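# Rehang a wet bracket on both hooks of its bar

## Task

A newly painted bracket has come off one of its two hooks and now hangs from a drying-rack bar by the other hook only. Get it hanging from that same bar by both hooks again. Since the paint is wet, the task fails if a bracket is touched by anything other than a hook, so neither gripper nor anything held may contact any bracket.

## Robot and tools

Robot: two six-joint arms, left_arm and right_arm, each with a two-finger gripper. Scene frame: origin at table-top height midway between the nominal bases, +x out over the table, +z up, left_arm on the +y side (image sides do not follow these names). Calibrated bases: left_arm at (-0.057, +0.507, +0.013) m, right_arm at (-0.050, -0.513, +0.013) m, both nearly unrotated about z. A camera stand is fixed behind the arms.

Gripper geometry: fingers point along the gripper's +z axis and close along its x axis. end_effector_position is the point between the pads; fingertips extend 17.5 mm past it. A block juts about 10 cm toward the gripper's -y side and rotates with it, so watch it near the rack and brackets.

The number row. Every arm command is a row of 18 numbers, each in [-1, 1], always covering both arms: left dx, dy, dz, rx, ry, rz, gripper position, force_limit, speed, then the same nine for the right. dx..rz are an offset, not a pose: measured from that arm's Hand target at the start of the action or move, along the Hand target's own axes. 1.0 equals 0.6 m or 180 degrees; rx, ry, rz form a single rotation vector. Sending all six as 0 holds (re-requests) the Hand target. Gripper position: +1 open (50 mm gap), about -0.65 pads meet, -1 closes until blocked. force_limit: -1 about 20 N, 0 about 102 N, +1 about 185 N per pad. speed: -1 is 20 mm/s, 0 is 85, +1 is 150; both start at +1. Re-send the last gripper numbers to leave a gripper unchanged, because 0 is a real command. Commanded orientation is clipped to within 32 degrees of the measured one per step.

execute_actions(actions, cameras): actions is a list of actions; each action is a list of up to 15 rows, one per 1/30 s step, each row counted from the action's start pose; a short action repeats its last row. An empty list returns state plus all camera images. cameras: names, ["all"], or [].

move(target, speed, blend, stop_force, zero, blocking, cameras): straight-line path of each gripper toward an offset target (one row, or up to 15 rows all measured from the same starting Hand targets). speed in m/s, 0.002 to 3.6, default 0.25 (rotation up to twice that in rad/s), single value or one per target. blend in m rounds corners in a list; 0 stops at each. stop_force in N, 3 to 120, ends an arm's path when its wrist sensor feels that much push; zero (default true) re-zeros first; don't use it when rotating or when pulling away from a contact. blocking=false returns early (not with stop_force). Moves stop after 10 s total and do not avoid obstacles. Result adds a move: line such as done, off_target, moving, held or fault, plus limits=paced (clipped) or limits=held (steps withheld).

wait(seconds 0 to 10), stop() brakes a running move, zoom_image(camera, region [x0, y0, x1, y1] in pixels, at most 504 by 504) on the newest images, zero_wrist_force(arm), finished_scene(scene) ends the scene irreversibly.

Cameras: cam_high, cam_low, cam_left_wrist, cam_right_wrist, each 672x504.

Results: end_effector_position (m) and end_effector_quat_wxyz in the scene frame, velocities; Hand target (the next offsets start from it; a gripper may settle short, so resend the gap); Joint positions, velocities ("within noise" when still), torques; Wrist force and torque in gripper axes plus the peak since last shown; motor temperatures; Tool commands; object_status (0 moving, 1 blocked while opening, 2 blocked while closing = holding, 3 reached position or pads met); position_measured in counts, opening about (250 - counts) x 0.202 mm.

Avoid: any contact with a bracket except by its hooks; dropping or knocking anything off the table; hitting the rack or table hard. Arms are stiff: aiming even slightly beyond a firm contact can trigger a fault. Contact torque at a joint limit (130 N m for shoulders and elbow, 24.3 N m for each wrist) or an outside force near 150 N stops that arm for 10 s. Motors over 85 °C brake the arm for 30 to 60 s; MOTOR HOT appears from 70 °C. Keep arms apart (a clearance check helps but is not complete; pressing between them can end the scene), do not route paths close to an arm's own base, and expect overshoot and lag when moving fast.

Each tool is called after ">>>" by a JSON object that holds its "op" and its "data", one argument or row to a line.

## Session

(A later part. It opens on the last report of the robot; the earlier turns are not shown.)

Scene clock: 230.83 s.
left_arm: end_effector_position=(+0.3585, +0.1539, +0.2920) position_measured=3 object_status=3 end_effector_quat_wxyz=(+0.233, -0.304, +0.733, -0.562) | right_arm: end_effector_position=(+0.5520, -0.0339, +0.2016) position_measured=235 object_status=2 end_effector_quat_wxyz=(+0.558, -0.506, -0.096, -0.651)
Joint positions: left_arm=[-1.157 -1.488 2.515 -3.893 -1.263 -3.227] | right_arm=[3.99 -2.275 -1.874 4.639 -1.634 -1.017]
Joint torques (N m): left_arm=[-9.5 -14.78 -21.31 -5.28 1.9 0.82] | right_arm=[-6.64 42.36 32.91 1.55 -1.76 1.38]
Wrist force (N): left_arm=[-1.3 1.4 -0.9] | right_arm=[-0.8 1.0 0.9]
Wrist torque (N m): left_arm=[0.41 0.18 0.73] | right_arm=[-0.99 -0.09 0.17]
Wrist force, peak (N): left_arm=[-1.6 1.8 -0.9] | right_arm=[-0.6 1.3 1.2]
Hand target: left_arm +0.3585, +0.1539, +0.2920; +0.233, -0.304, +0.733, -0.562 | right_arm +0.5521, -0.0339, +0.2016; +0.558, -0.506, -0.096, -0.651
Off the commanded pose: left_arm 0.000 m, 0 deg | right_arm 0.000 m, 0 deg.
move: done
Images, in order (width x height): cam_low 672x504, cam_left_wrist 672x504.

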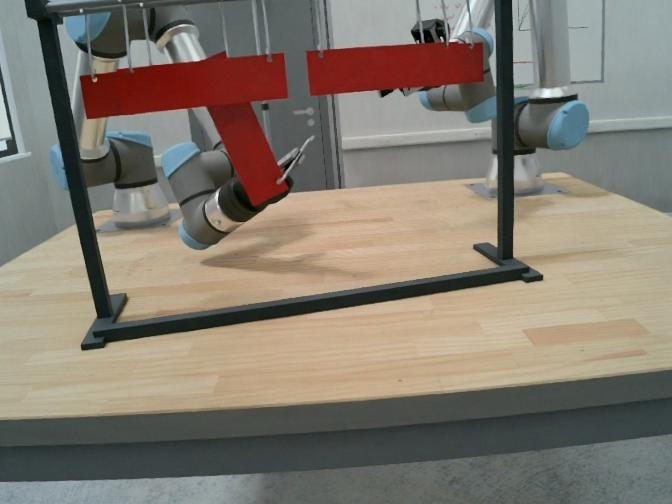

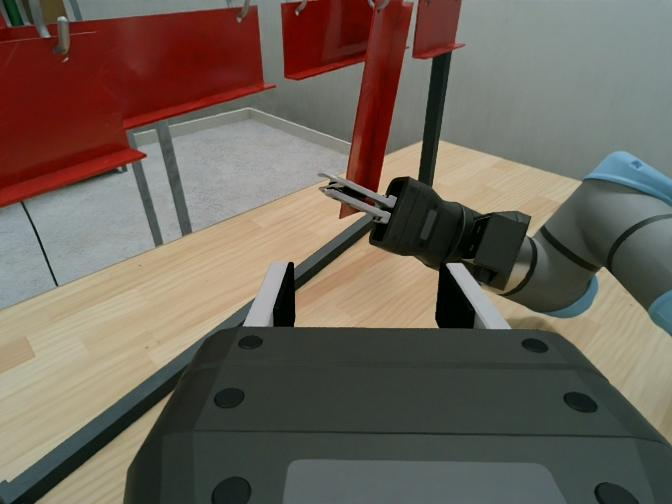

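>>> {"op": "move", "data": {
  "target": [0,0,0,0,0,0,1,1,1,0.0063,0.0026,-0.0079,0.0511,-0.0292,0.0313,-1,-0.7,-0.7],
  "speed": 0.04,
  "cameras": ["cam_low","cam_left_wrist"]
}}

>>> {"op": "zoom_image", "data": {
  "camera": "cam_low",
  "region": [268, 165, 298, 195]
}}

>>> {"op": "zoom_image", "data": {
  "camera": "cam_left_wrist",
  "region": [300, 150, 400, 225]
}}

Scene clock: 242.17 s.
left_arm: end_effector_position=(+0.3585, +0.1539, +0.2920) position_measured=3 object_status=3 end_effector_quat_wxyz=(+0.233, -0.304, +0.733, -0.562) | right_arm: end_effector_position=(+0.5513, -0.0401, +0.2016) position_measured=235 object_status=2 end_effector_quat_wxyz=(+0.623, -0.493, -0.149, -0.589)
Joint positions: left_arm=[-1.157 -1.488 2.515 -3.893 -1.263 -3.227] | right_arm=[3.897 -2.298 -1.826 4.644 -1.899 -0.868]
Joint torques (N m): left_arm=[-8.79 -13.88 -18.59 -5.38 1.89 0.75] | right_arm=[-6.06 33.51 32.43 5.3 -1.56 1.37]
Wrist force (N): left_arm=[-1.5 1.1 -0.6] | right_arm=[-0.6 1.2 0.8]
Wrist torque (N m): left_arm=[0.36 0.22 0.72] | right_arm=[-0.97 -0.16 0.17]
Wrist force, peak (N): left_arm=[-2.0 1.4 -0.6] | right_arm=[-0.8 1.5 0.9]
Hand target: left_arm +0.3585, +0.1539, +0.2920; +0.233, -0.304, +0.733, -0.562 | right_arm +0.5513, -0.0401, +0.2016; +0.623, -0.493, -0.149, -0.589
Off the commanded pose: left_arm 0.000 m, 0 deg | right_arm 0.000 m, 0 deg.
move: done
Images, in order (width x height): cam_low 672x504, cam_left_wrist 672x504.

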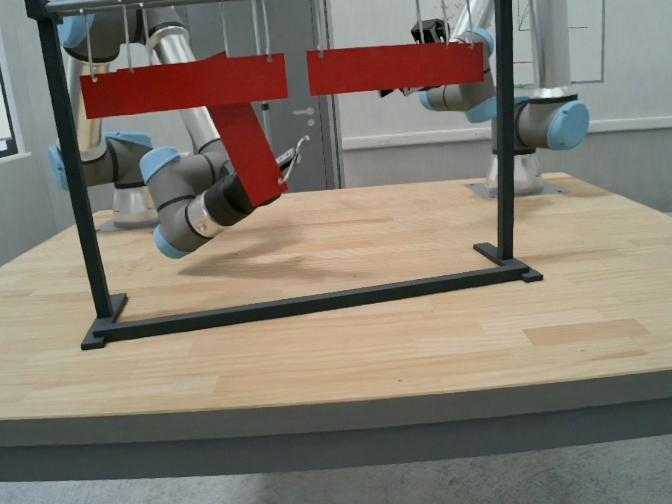

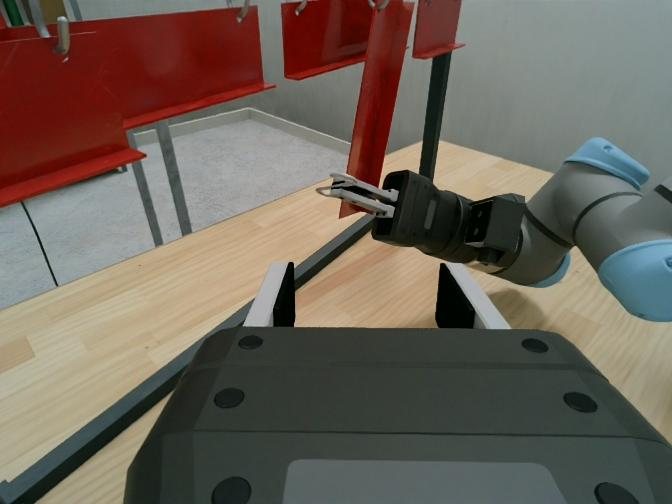

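Scaled by 16.800.

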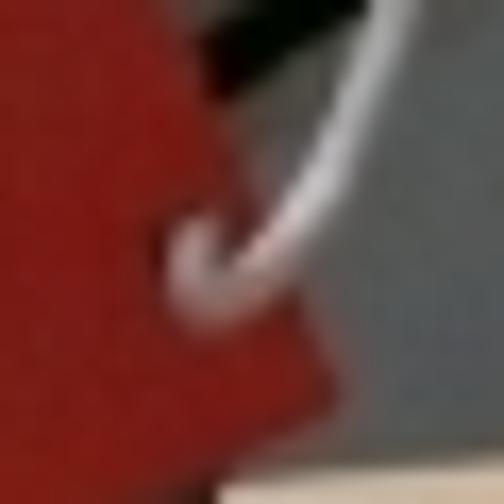

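Scaled by 5.040.

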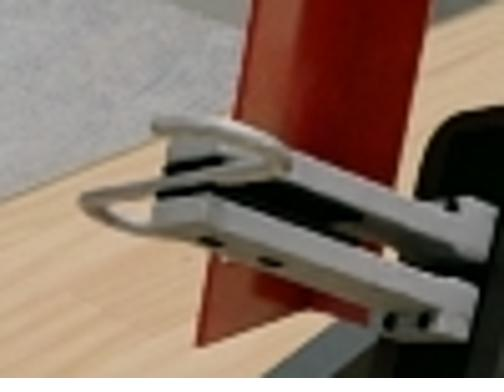

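>>> {"op": "move", "data": {
  "target": [0,0,0,0,0,0,1,1,1,-0.003,-0.01,-0.0087,0,0,0,-1,-0.7,-0.7],
  "speed": 0.01,
  "cameras": ["cam_low","cam_left_wrist"]
}}

>>> {"op": "zoom_image", "data": {
  "camera": "cam_low",
  "region": [268, 165, 298, 195]
}}

>>> {"op": "zoom_image", "data": {
  "camera": "cam_left_wrist",
  "region": [300, 150, 400, 225]
}}

Scene clock: 248.43 s.
left_arm: end_effector_position=(+0.3585, +0.1539, +0.2920) position_measured=3 object_status=3 end_effector_quat_wxyz=(+0.233, -0.304, +0.733, -0.562) | right_arm: end_effector_position=(+0.5436, -0.0420, +0.2004) position_measured=235 object_status=2 end_effector_quat_wxyz=(+0.623, -0.493, -0.149, -0.589)
Joint positions: left_arm=[-1.157 -1.488 2.515 -3.893 -1.263 -3.227] | right_arm=[3.904 -2.29 -1.85 4.659 -1.894 -0.871]
Joint torques (N m): left_arm=[-7.95 -13.83 -18.5 -5.24 1.71 0.93] | right_arm=[7.82 54.93 3.24 5.25 2.23 -1.35]
Wrist force (N): left_arm=[-1.7 1.7 -0.8] | right_arm=[-0.7 1.1 0.9]
Wrist torque (N m): left_arm=[0.46 0.25 0.72] | right_arm=[-0.98 -0.15 0.26]
Wrist force, peak (N): left_arm=[-1.9 1.6 -1.0] | right_arm=[-1.0 1.2 1.0]
Hand target: left_arm +0.3585, +0.1539, +0.2920; +0.233, -0.304, +0.733, -0.562 | right_arm +0.5435, -0.0421, +0.2004; +0.623, -0.493, -0.149, -0.589
Off the commanded pose: left_arm 0.000 m, 0 deg | right_arm 0.000 m, 0 deg.
move: done
Images, in order (width x height): cam_low 672x504, cam_left_wrist 672x504.

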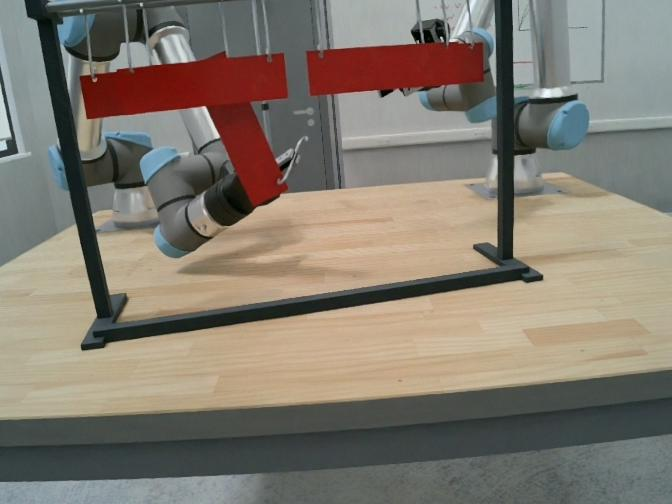

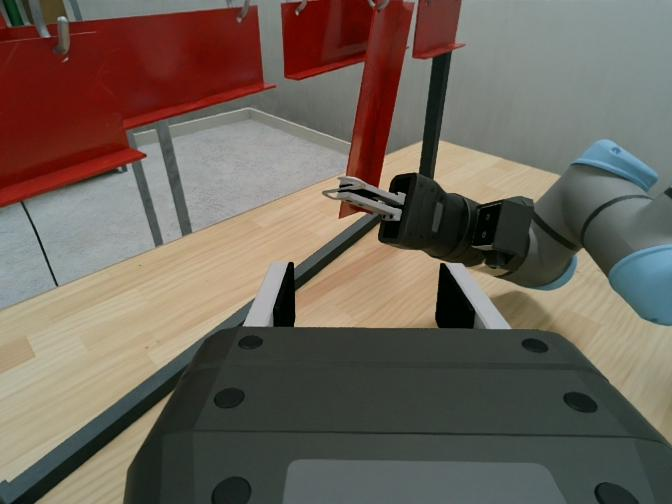

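Scaled by 16.800.

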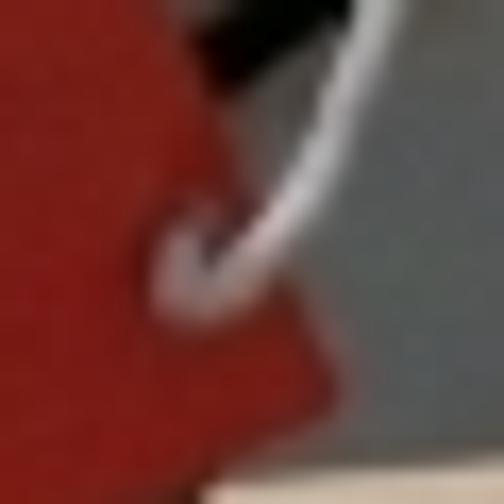

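Scaled by 5.040.

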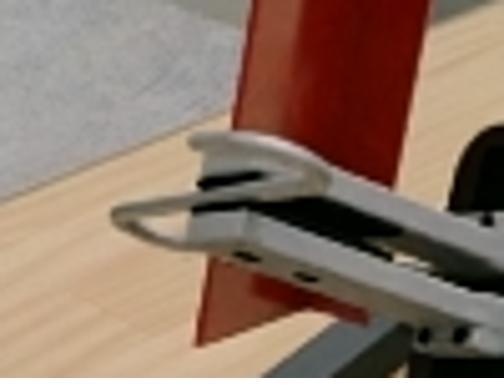

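>>> {"op": "zoom_image", "data": {
  "camera": "cam_low",
  "region": [272, 172, 288, 188]
}}

Scaled by 31.500.

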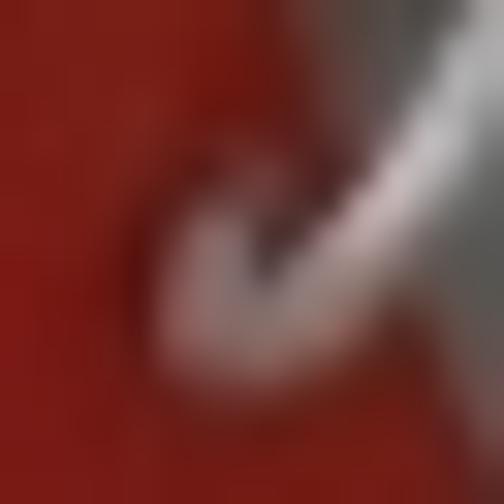

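>>> {"op": "move", "data": {
  "target": [0,0,0,0,0,0,1,1,1,0,-0.0058,-0.0008,0,0,0,-1,-0.7,-0.7],
  "speed": 0.01,
  "cameras": ["cam_low","cam_left_wrist"]
}}

>>> {"op": "zoom_image", "data": {
  "camera": "cam_low",
  "region": [272, 172, 288, 188]
}}

>>> {"op": "zoom_image", "data": {
  "camera": "cam_left_wrist",
  "region": [300, 150, 400, 225]
}}

Scene clock: 253.63 s.
left_arm: end_effector_position=(+0.3585, +0.1539, +0.2920) position_measured=3 object_status=3 end_effector_quat_wxyz=(+0.233, -0.304, +0.733, -0.562) | right_arm: end_effector_position=(+0.5404, -0.0418, +0.2016) position_measured=235 object_status=2 end_effector_quat_wxyz=(+0.623, -0.493, -0.149, -0.589)
Joint positions: left_arm=[-1.157 -1.488 2.515 -3.893 -1.263 -3.227] | right_arm=[3.908 -2.284 -1.858 4.66 -1.89 -0.874]
Joint torques (N m): left_arm=[-8.38 -14.58 -18.18 -5.16 1.62 0.8] | right_arm=[7.79 54.26 2.84 5.24 1.96 -1.35]
Wrist force (N): left_arm=[-1.8 1.5 -0.4] | right_arm=[-0.7 1.2 0.8]
Wrist torque (N m): left_arm=[0.43 0.27 0.72] | right_arm=[-0.97 -0.15 0.26]
Wrist force, peak (N): left_arm=[-1.5 1.8 -1.0] | right_arm=[-0.8 1.3 1.0]
Hand target: left_arm +0.3585, +0.1539, +0.2920; +0.233, -0.304, +0.733, -0.562 | right_arm +0.5402, -0.0418, +0.2017; +0.623, -0.493, -0.149, -0.589
Off the commanded pose: left_arm 0.000 m, 0 deg | right_arm 0.000 m, 0 deg.
move: done
Images, in order (width x height): cam_low 672x504, cam_left_wrist 672x504.

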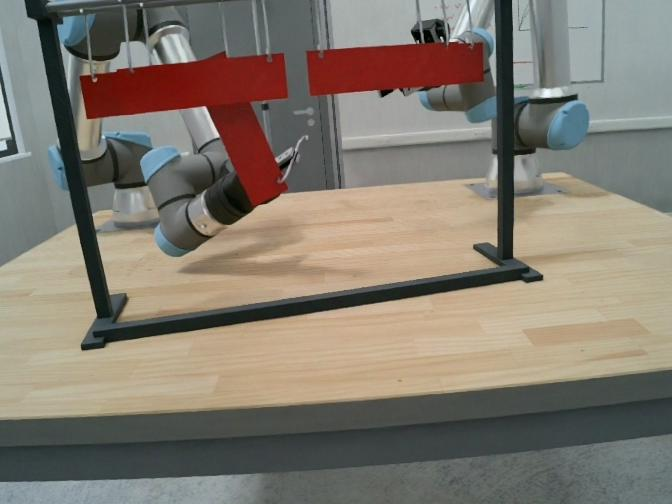

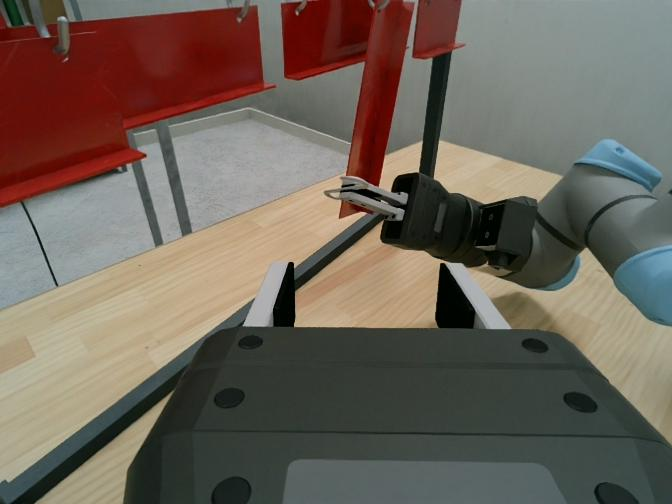

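Scaled by 31.500.

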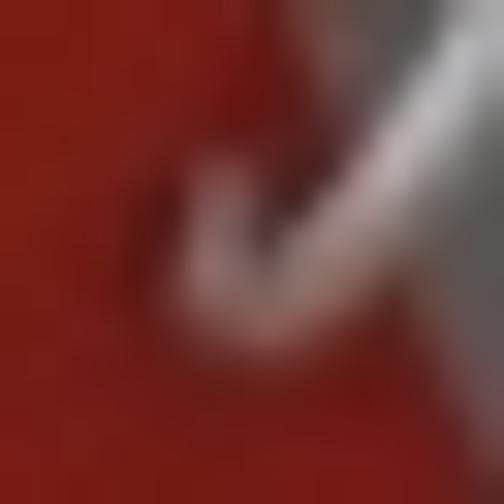

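Scaled by 5.040.

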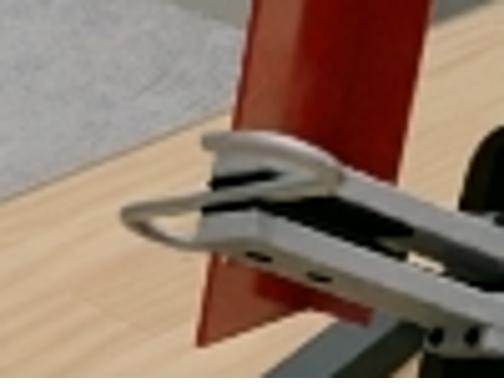

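>>> {"op": "move", "data": {
  "target": [0,0,0,0,0,0,1,1,1,0,-0.005,-0.001,0,0,0,-1,-0.7,-0.7],
  "speed": 0.01,
  "cameras": ["cam_low","cam_left_wrist"]
}}

>>> {"op": "zoom_image", "data": {
  "camera": "cam_low",
  "region": [272, 172, 288, 188]
}}

>>> {"op": "zoom_image", "data": {
  "camera": "cam_left_wrist",
  "region": [300, 150, 400, 225]
}}

Scene clock: 257.50 s.
left_arm: end_effector_position=(+0.3585, +0.1539, +0.2920) position_measured=3 object_status=3 end_effector_quat_wxyz=(+0.233, -0.304, +0.733, -0.562) | right_arm: end_effector_position=(+0.5375, -0.0417, +0.2027) position_measured=235 object_status=2 end_effector_quat_wxyz=(+0.623, -0.493, -0.149, -0.589)
Joint positions: left_arm=[-1.157 -1.488 2.515 -3.893 -1.263 -3.227] | right_arm=[3.912 -2.278 -1.866 4.662 -1.887 -0.876]
Joint torques (N m): left_arm=[-8.76 -13.68 -16.5 -5.35 1.91 0.73] | right_arm=[6.97 54.16 3.33 5.33 2.15 -1.45]
Wrist force (N): left_arm=[-1.4 1.4 -1.0] | right_arm=[-1.0 1.2 0.8]
Wrist torque (N m): left_arm=[0.41 0.19 0.72] | right_arm=[-0.98 -0.14 0.26]
Wrist force, peak (N): left_arm=[-1.7 1.6 -1.1] | right_arm=[-0.9 1.4 0.9]
Hand target: left_arm +0.3585, +0.1539, +0.2920; +0.233, -0.304, +0.733, -0.562 | right_arm +0.5374, -0.0417, +0.2027; +0.623, -0.493, -0.149, -0.589
Off the commanded pose: left_arm 0.000 m, 0 deg | right_arm 0.000 m, 0 deg.
move: done
Images, in order (width x height): cam_low 672x504, cam_left_wrist 672x504.

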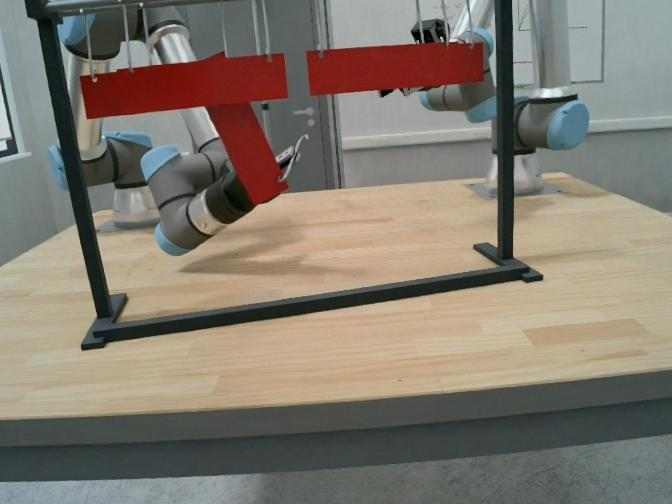

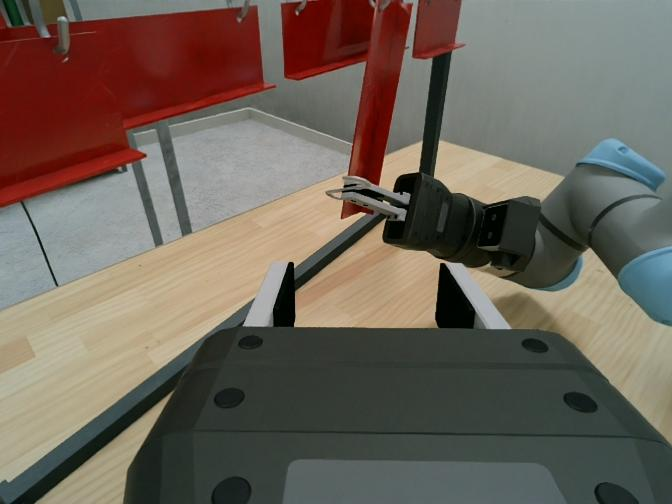

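Scaled by 31.500.

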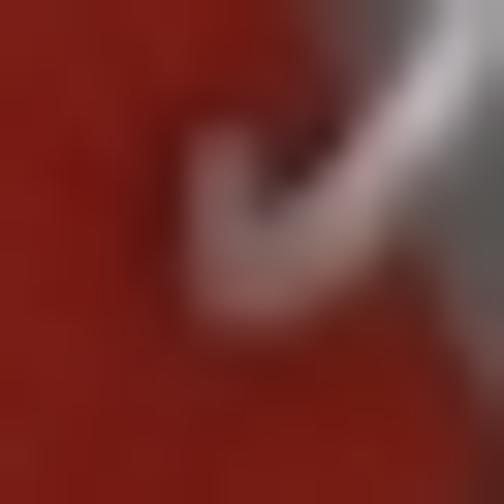

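Scaled by 5.040.

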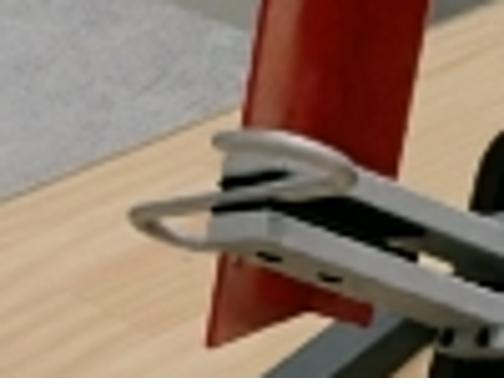

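>>> {"op": "move", "data": {
  "target": [0,0,0,0,0,0,1,1,1,-0.0043,0.0047,0.0002,0,0,0,-1,-0.7,-0.7],
  "speed": 0.01,
  "cameras": ["cam_low","cam_left_wrist"]
}}

>>> {"op": "zoom_image", "data": {
  "camera": "cam_low",
  "region": [272, 172, 292, 192]
}}

>>> {"op": "zoom_image", "data": {
  "camera": "cam_left_wrist",
  "region": [300, 150, 400, 225]
}}

Scene clock: 260.53 s.
left_arm: end_effector_position=(+0.3585, +0.1539, +0.2920) position_measured=3 object_status=3 end_effector_quat_wxyz=(+0.233, -0.304, +0.733, -0.562) | right_arm: end_effector_position=(+0.5392, -0.0407, +0.1997) position_measured=235 object_status=2 end_effector_quat_wxyz=(+0.623, -0.493, -0.149, -0.589)
Joint positions: left_arm=[-1.157 -1.488 2.515 -3.893 -1.263 -3.227] | right_arm=[3.911 -2.287 -1.859 4.664 -1.887 -0.875]
Joint torques (N m): left_arm=[-7.66 -14.45 -16.46 -5.3 1.71 0.86] | right_arm=[-5.91 32.76 32.59 5.2 -1.47 1.36]
Wrist force (N): left_arm=[-1.6 1.2 -0.9] | right_arm=[-0.7 1.1 0.9]
Wrist torque (N m): left_arm=[0.37 0.23 0.72] | right_arm=[-0.97 -0.15 0.24]
Wrist force, peak (N): left_arm=[-1.8 1.5 -0.9] | right_arm=[-1.0 1.4 0.8]
Hand target: left_arm +0.3585, +0.1539, +0.2920; +0.233, -0.304, +0.733, -0.562 | right_arm +0.5392, -0.0406, +0.1996; +0.623, -0.493, -0.149, -0.589
Off the commanded pose: left_arm 0.000 m, 0 deg | right_arm 0.000 m, 0 deg.
move: done
Images, in order (width x height): cam_low 672x504, cam_left_wrist 672x504.

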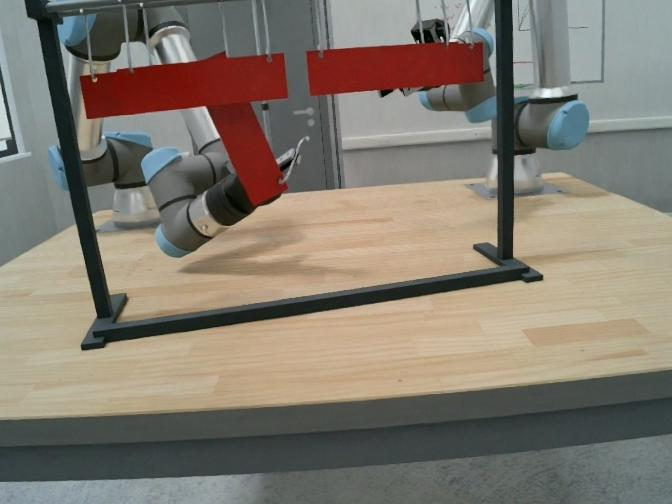

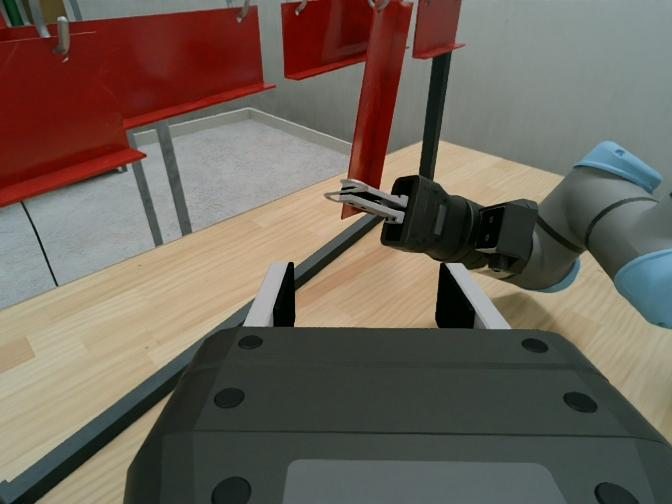

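Scaled by 25.200.

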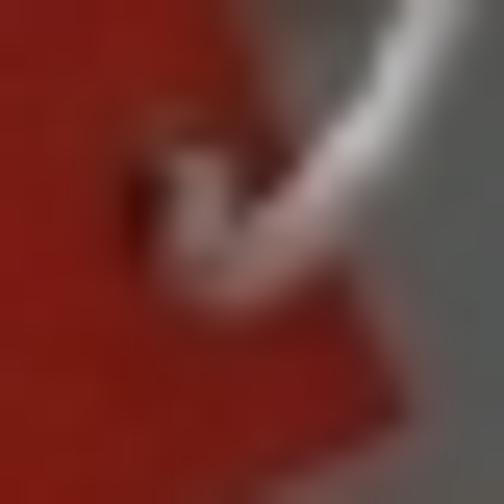

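Scaled by 5.040.

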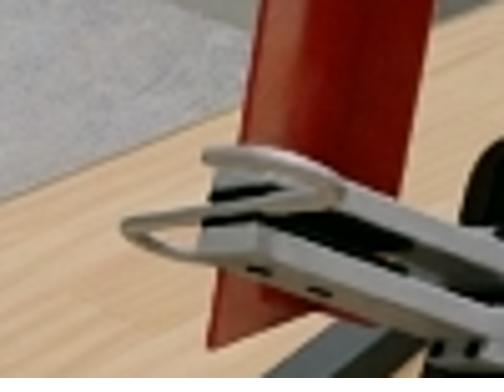

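>>> {"op": "execute_actions", "data": {
  "actions": [],
  "cameras": ["cam_low","cam_left_wrist","cam_right_wrist"]
}}

>>> {"op": "zoom_image", "data": {
  "camera": "cam_low",
  "region": [268, 168, 292, 192]
}}

>>> {"op": "zoom_image", "data": {
  "camera": "cam_left_wrist",
  "region": [300, 130, 420, 220]
}}

Scene clock: 268.00 s.
left_arm: end_effector_position=(+0.3585, +0.1539, +0.2920) position_measured=3 object_status=3 end_effector_quat_wxyz=(+0.233, -0.304, +0.733, -0.562) | right_arm: end_effector_position=(+0.5392, -0.0406, +0.1996) position_measured=235 object_status=2 end_effector_quat_wxyz=(+0.623, -0.493, -0.149, -0.589)
Joint positions: left_arm=[-1.157 -1.488 2.515 -3.893 -1.263 -3.227] | right_arm=[3.911 -2.288 -1.859 4.665 -1.887 -0.875]
Joint velocities: within noise
Joint torques (N m): left_arm=[-7.77 -13.42 -15.78 -5.11 1.81 0.71] | right_arm=[-6.44 32.24 32.34 5.02 -1.43 1.42]
Motor temperatures (°C): left_arm=[30 28 26 31 31 32] | right_arm=[27 30 29 34 32 36]
Wrist force (N): left_arm=[-1.5 1.3 -0.5] | right_arm=[-0.6 1.1 0.7]
Wrist torque (N m): left_arm=[0.40 0.23 0.73] | right_arm=[-0.98 -0.16 0.24]
Wrist force, peak (N): left_arm=[-1.8 1.4 -1.2] | right_arm=[-0.8 1.3 0.8]
Hand target: left_arm +0.3585, +0.1539, +0.2920; +0.233, -0.304, +0.733, -0.562 | right_arm +0.5392, -0.0406, +0.1996; +0.623, -0.493, -0.149, -0.589
Tool commands: left_gripper/position=+1.0 left_gripper/force_limit=+1.0 left_gripper/speed=+1.0 right_gripper/position=-1.0 right_gripper/force_limit=-0.7 right_gripper/speed=-0.7
Off the commanded pose: left_arm 0.000 m, 0 deg | right_arm 0.000 m, 0 deg.
Images, in order (width x height): cam_low 672x504, cam_left_wrist 672x504, cam_right_wrist 672x504.

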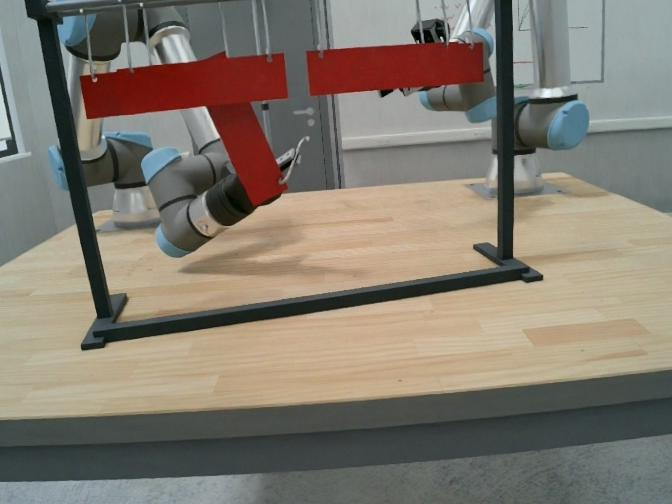

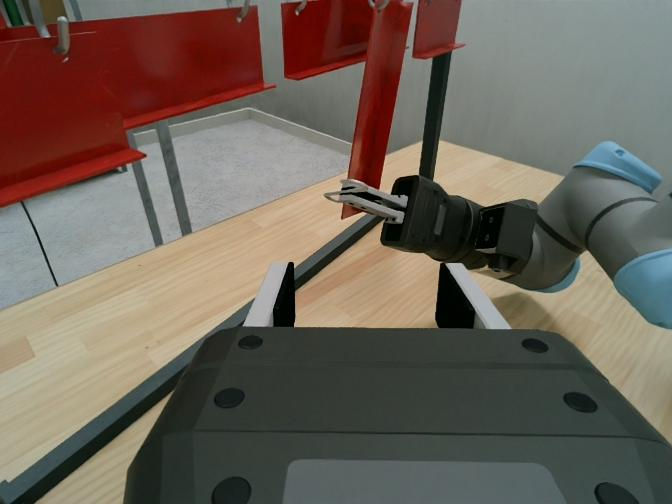

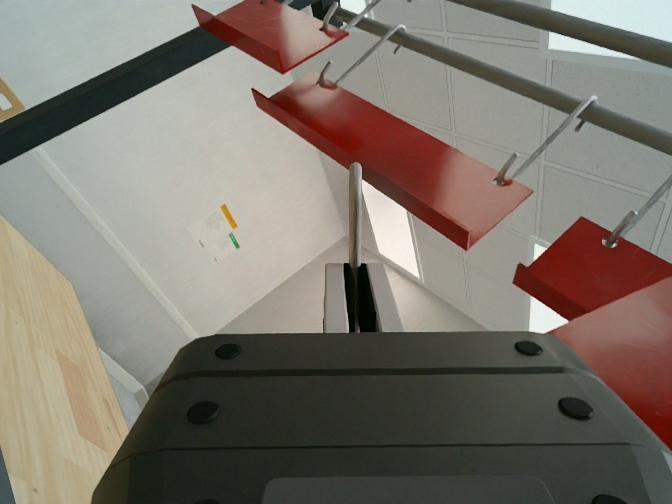

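Scaled by 21.000.

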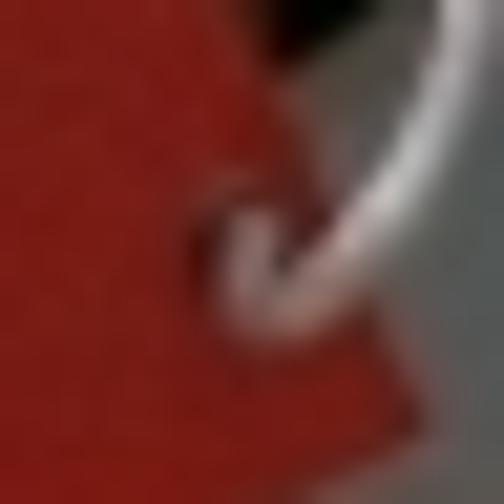

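Scaled by 4.200.

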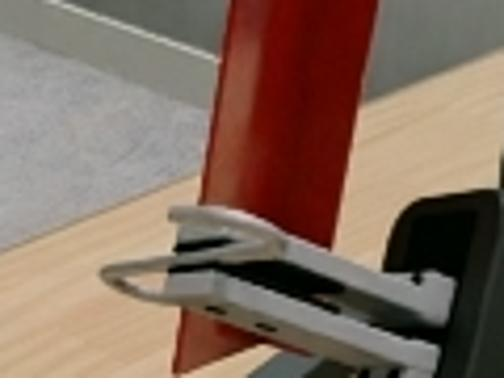

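>>> {"op": "move", "data": {
  "target": [0,0,0,0,0,0,1,1,1,0,-0.0042,0,0,0,0,-1,-0.7,-0.7],
  "speed": 0.01,
  "stop_force": 4,
  "cameras": ["cam_low","cam_left_wrist"]
}}

>>> {"op": "zoom_image", "data": {
  "camera": "cam_low",
  "region": [268, 168, 292, 192]
}}

>>> {"op": "zoom_image", "data": {
  "camera": "cam_left_wrist",
  "region": [300, 130, 420, 220]
}}

Scene clock: 272.43 s.
left_arm: end_effector_position=(+0.3585, +0.1539, +0.2920) position_measured=3 object_status=3 end_effector_quat_wxyz=(+0.233, -0.304, +0.733, -0.562) | right_arm: end_effector_position=(+0.5370, -0.0402, +0.2007) position_measured=235 object_status=2 end_effector_quat_wxyz=(+0.623, -0.493, -0.149, -0.589)
Joint positions: left_arm=[-1.157 -1.488 2.515 -3.893 -1.263 -3.227] | right_arm=[3.914 -2.283 -1.865 4.665 -1.884 -0.877]
Joint torques (N m): left_arm=[-7.48 -13.15 -15.17 -5.19 1.64 0.66] | right_arm=[7.77 54.4 3.49 5.21 2.04 -1.44]
Wrist force (N): left_arm=[-1.3 1.4 -0.8] | right_arm=[-0.8 1.0 0.9]
Wrist torque (N m): left_arm=[0.41 0.19 0.72] | right_arm=[-0.99 -0.13 0.26]
Wrist force, peak (N): left_arm=[-2.0 1.4 -0.7] | right_arm=[-0.8 1.5 0.8]
Hand target: left_arm +0.3585, +0.1539, +0.2920; +0.233, -0.304, +0.733, -0.562 | right_arm +0.5370, -0.0402, +0.2007; +0.623, -0.493, -0.149, -0.589
Off the commanded pose: left_arm 0.000 m, 0 deg | right_arm 0.000 m, 0 deg.
move: done
Images, in order (width x height): cam_low 672x504, cam_left_wrist 672x504.

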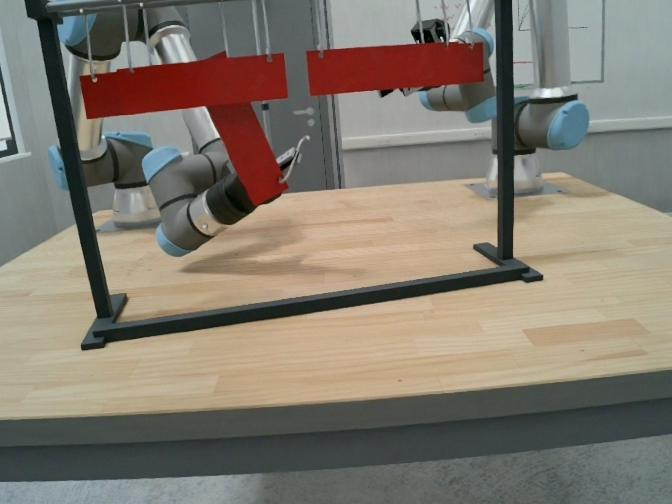

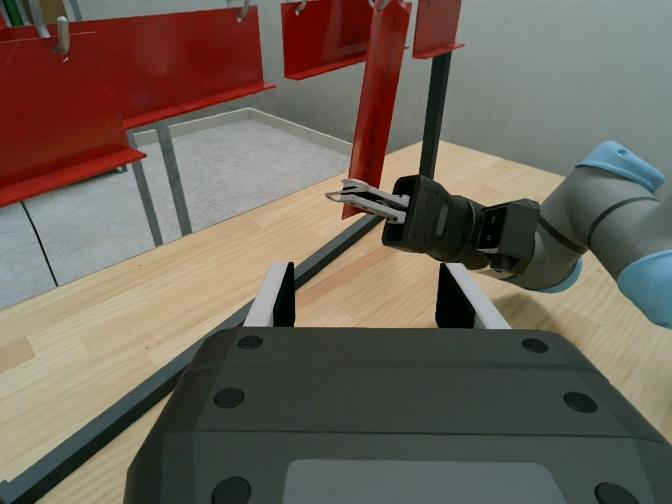

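Scaled by 21.000.

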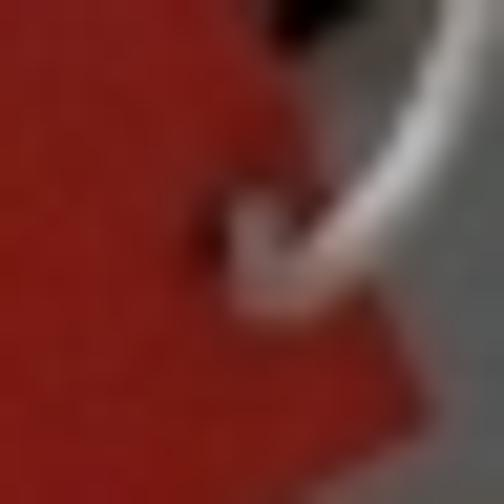

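Scaled by 4.200.

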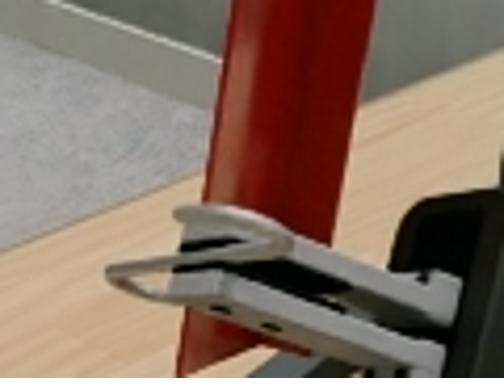

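>>> {"op": "move", "data": {
  "target": [0,0,0,0,0,0,1,1,1,0,-0.0042,0,0,0,0,-1,-0.7,-0.7],
  "speed": 0.01,
  "stop_force": 4,
  "cameras": ["cam_low","cam_left_wrist"]
}}

>>> {"op": "zoom_image", "data": {
  "camera": "cam_low",
  "region": [268, 168, 292, 192]
}}

>>> {"op": "zoom_image", "data": {
  "camera": "cam_left_wrist",
  "region": [300, 130, 420, 220]
}}

Scene clock: 276.43 s.
left_arm: end_effector_position=(+0.3585, +0.1539, +0.2920) position_measured=3 object_status=3 end_effector_quat_wxyz=(+0.233, -0.304, +0.733, -0.562) | right_arm: end_effector_position=(+0.5348, -0.0397, +0.2018) position_measured=235 object_status=2 end_effector_quat_wxyz=(+0.623, -0.493, -0.149, -0.589)
Joint positions: left_arm=[-1.157 -1.488 2.515 -3.893 -1.263 -3.227] | right_arm=[3.918 -2.278 -1.87 4.665 -1.881 -0.879]
Joint torques (N m): left_arm=[-6.92 -15 -14.5 -5.12 1.65 0.75] | right_arm=[7.68 54.05 3.47 5.27 2.16 -1.43]
Wrist force (N): left_arm=[-1.2 1.1 -0.8] | right_arm=[-0.7 1.1 0.9]
Wrist torque (N m): left_arm=[0.36 0.17 0.72] | right_arm=[-0.98 -0.14 0.25]
Wrist force, peak (N): left_arm=[-1.8 1.6 -0.6] | right_arm=[-0.8 1.3 0.9]
Hand target: left_arm +0.3585, +0.1539, +0.2920; +0.233, -0.304, +0.733, -0.562 | right_arm +0.5348, -0.0397, +0.2018; +0.623, -0.493, -0.149, -0.589
Off the commanded pose: left_arm 0.000 m, 0 deg | right_arm 0.000 m, 0 deg.
move: done
Images, in order (width x height): cam_low 672x504, cam_left_wrist 672x504.

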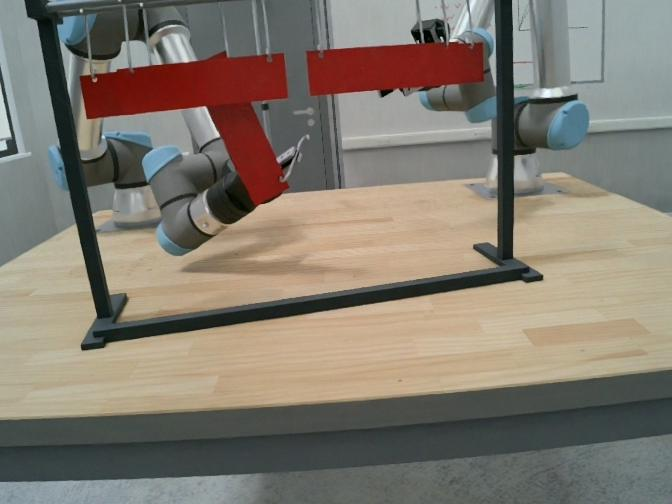

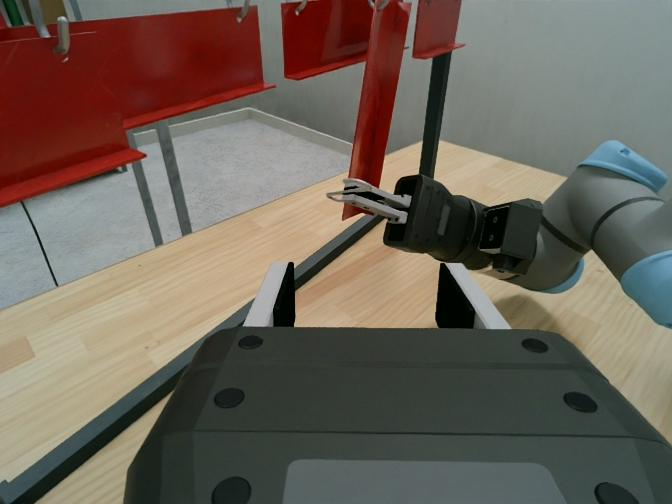

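Scaled by 21.000.

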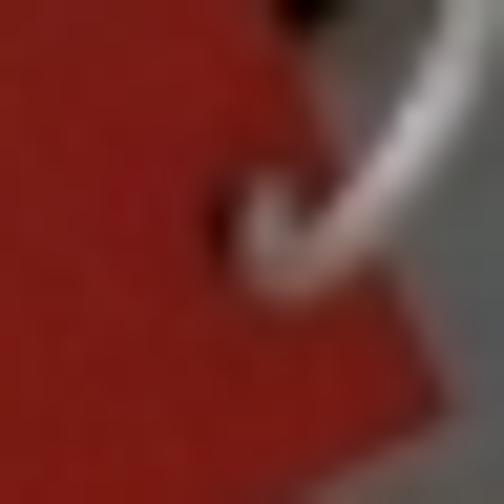

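Scaled by 4.200.

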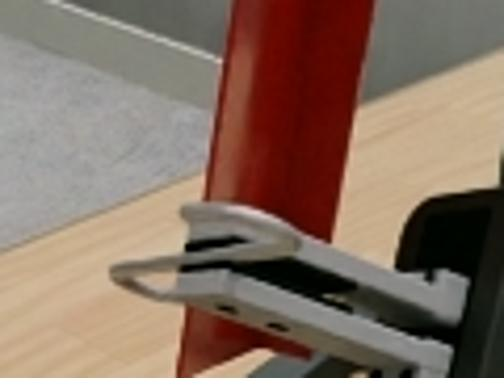

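>>> {"op": "move", "data": {
  "target": [0,0,0,0,0,0,1,1,1,0,-0.005,0,0,0,0,-1,-0.7,-0.7],
  "speed": 0.01,
  "stop_force": 4,
  "cameras": ["cam_low","cam_left_wrist"]
}}

>>> {"op": "zoom_image", "data": {
  "camera": "cam_low",
  "region": [268, 168, 292, 192]
}}

>>> {"op": "zoom_image", "data": {
  "camera": "cam_left_wrist",
  "region": [300, 130, 420, 220]
}}

Scene clock: 280.57 s.
left_arm: end_effector_position=(+0.3585, +0.1539, +0.2920) position_measured=3 object_status=3 end_effector_quat_wxyz=(+0.233, -0.304, +0.733, -0.562) | right_arm: end_effector_position=(+0.5321, -0.0392, +0.2031) position_measured=235 object_status=2 end_effector_quat_wxyz=(+0.623, -0.493, -0.149, -0.589)
Joint positions: left_arm=[-1.157 -1.488 2.515 -3.893 -1.263 -3.227] | right_arm=[3.922 -2.273 -1.876 4.665 -1.878 -0.881]
Joint torques (N m): left_arm=[-8.48 -13.5 -13.94 -5.17 1.41 0.7] | right_arm=[8.34 54.13 2.98 5.32 2.18 -1.4]
Wrist force (N): left_arm=[-1.5 1.4 -0.8] | right_arm=[-0.9 1.1 0.7]
Wrist torque (N m): left_arm=[0.41 0.22 0.73] | right_arm=[-0.98 -0.11 0.26]
Wrist force, peak (N): left_arm=[-2.0 1.5 -0.7] | right_arm=[-0.9 1.4 0.8]
Hand target: left_arm +0.3585, +0.1539, +0.2920; +0.233, -0.304, +0.733, -0.562 | right_arm +0.5321, -0.0392, +0.2031; +0.623, -0.493, -0.149, -0.589
Off the commanded pose: left_arm 0.000 m, 0 deg | right_arm 0.000 m, 0 deg.
move: done
Images, in order (width x height): cam_low 672x504, cam_left_wrist 672x504.

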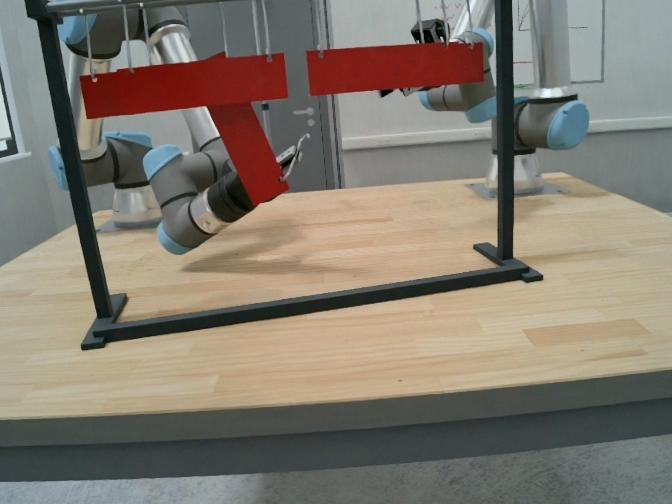

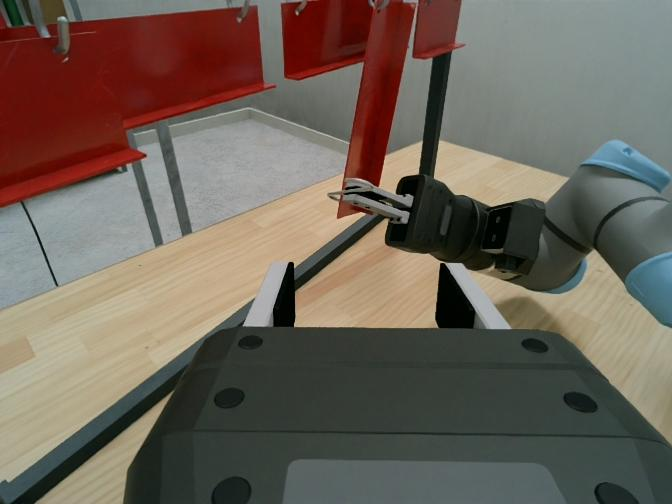

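Scaled by 21.000.

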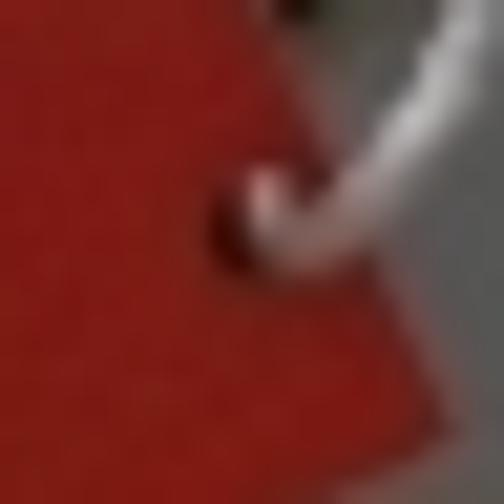

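Scaled by 4.200.

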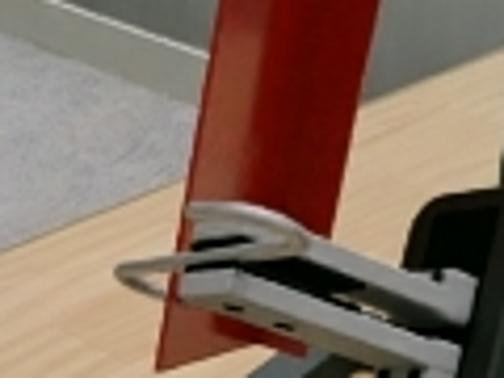

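>>> {"op": "move", "data": {
  "target": [0,0,0,0,0,0,1,1,1,0,-0.005,-0.0033,0,0,0,-1,-0.7,-0.7],
  "speed": 0.01,
  "stop_force": 4,
  "cameras": ["cam_low","cam_left_wrist"]
}}

>>> {"op": "zoom_image", "data": {
  "camera": "cam_low",
  "region": [268, 168, 292, 192]
}}

>>> {"op": "zoom_image", "data": {
  "camera": "cam_left_wrist",
  "region": [300, 130, 420, 220]
}}

Scene clock: 293.13 s.
left_arm: end_effector_position=(+0.3585, +0.1539, +0.2920) position_measured=3 object_status=3 end_effector_quat_wxyz=(+0.233, -0.304, +0.733, -0.562) | right_arm: end_effector_position=(+0.5287, -0.0402, +0.2035) position_measured=235 object_status=2 end_effector_quat_wxyz=(+0.623, -0.493, -0.149, -0.589)
Joint positions: left_arm=[-1.157 -1.488 2.515 -3.893 -1.263 -3.227] | right_arm=[3.925 -2.267 -1.887 4.67 -1.875 -0.883]
Joint torques (N m): left_arm=[-6.63 -14.52 -13.13 -5 1.47 0.53] | right_arm=[7.65 53.51 2.89 5.33 2.06 -1.41]
Wrist force (N): left_arm=[-1.3 1.3 -0.8] | right_arm=[-0.5 1.2 0.9]
Wrist torque (N m): left_arm=[0.39 0.19 0.73] | right_arm=[-0.96 -0.17 0.26]
Wrist force, peak (N): left_arm=[-1.8 1.8 -0.7] | right_arm=[-0.8 1.4 0.9]
Hand target: left_arm +0.3585, +0.1539, +0.2920; +0.233, -0.304, +0.733, -0.562 | right_arm +0.5287, -0.0402, +0.2035; +0.623, -0.493, -0.149, -0.589
Off the commanded pose: left_arm 0.000 m, 0 deg | right_arm 0.000 m, 0 deg.
move: done
Images, in order (width x height): cam_low 672x504, cam_left_wrist 672x504.

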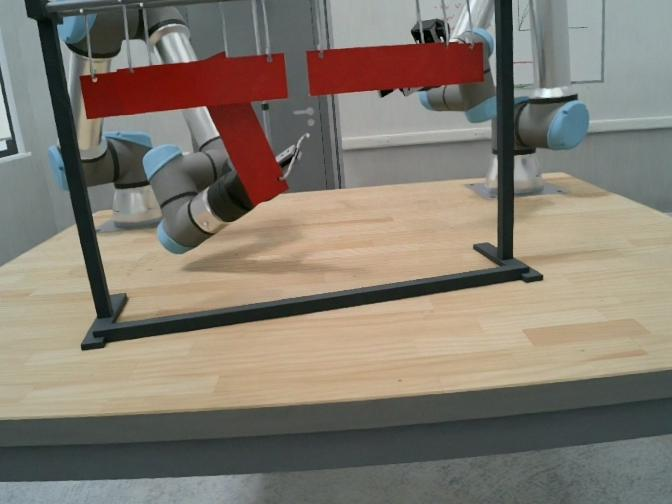

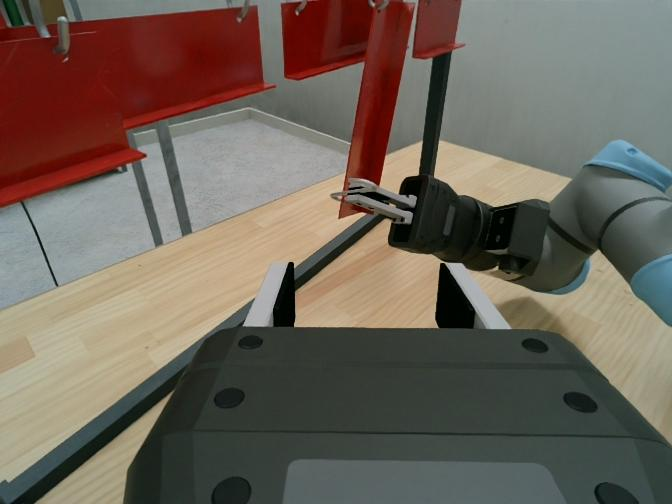

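Scaled by 21.000.

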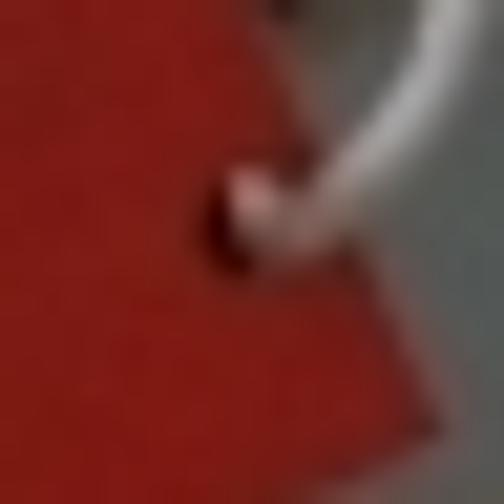

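Scaled by 4.200.

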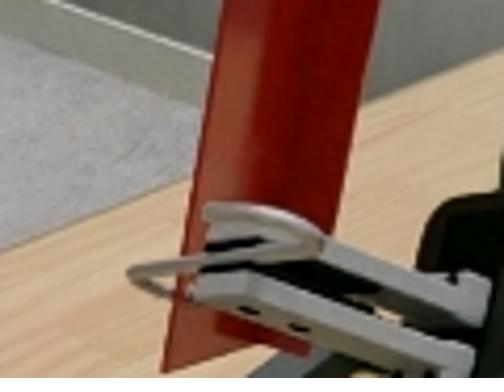

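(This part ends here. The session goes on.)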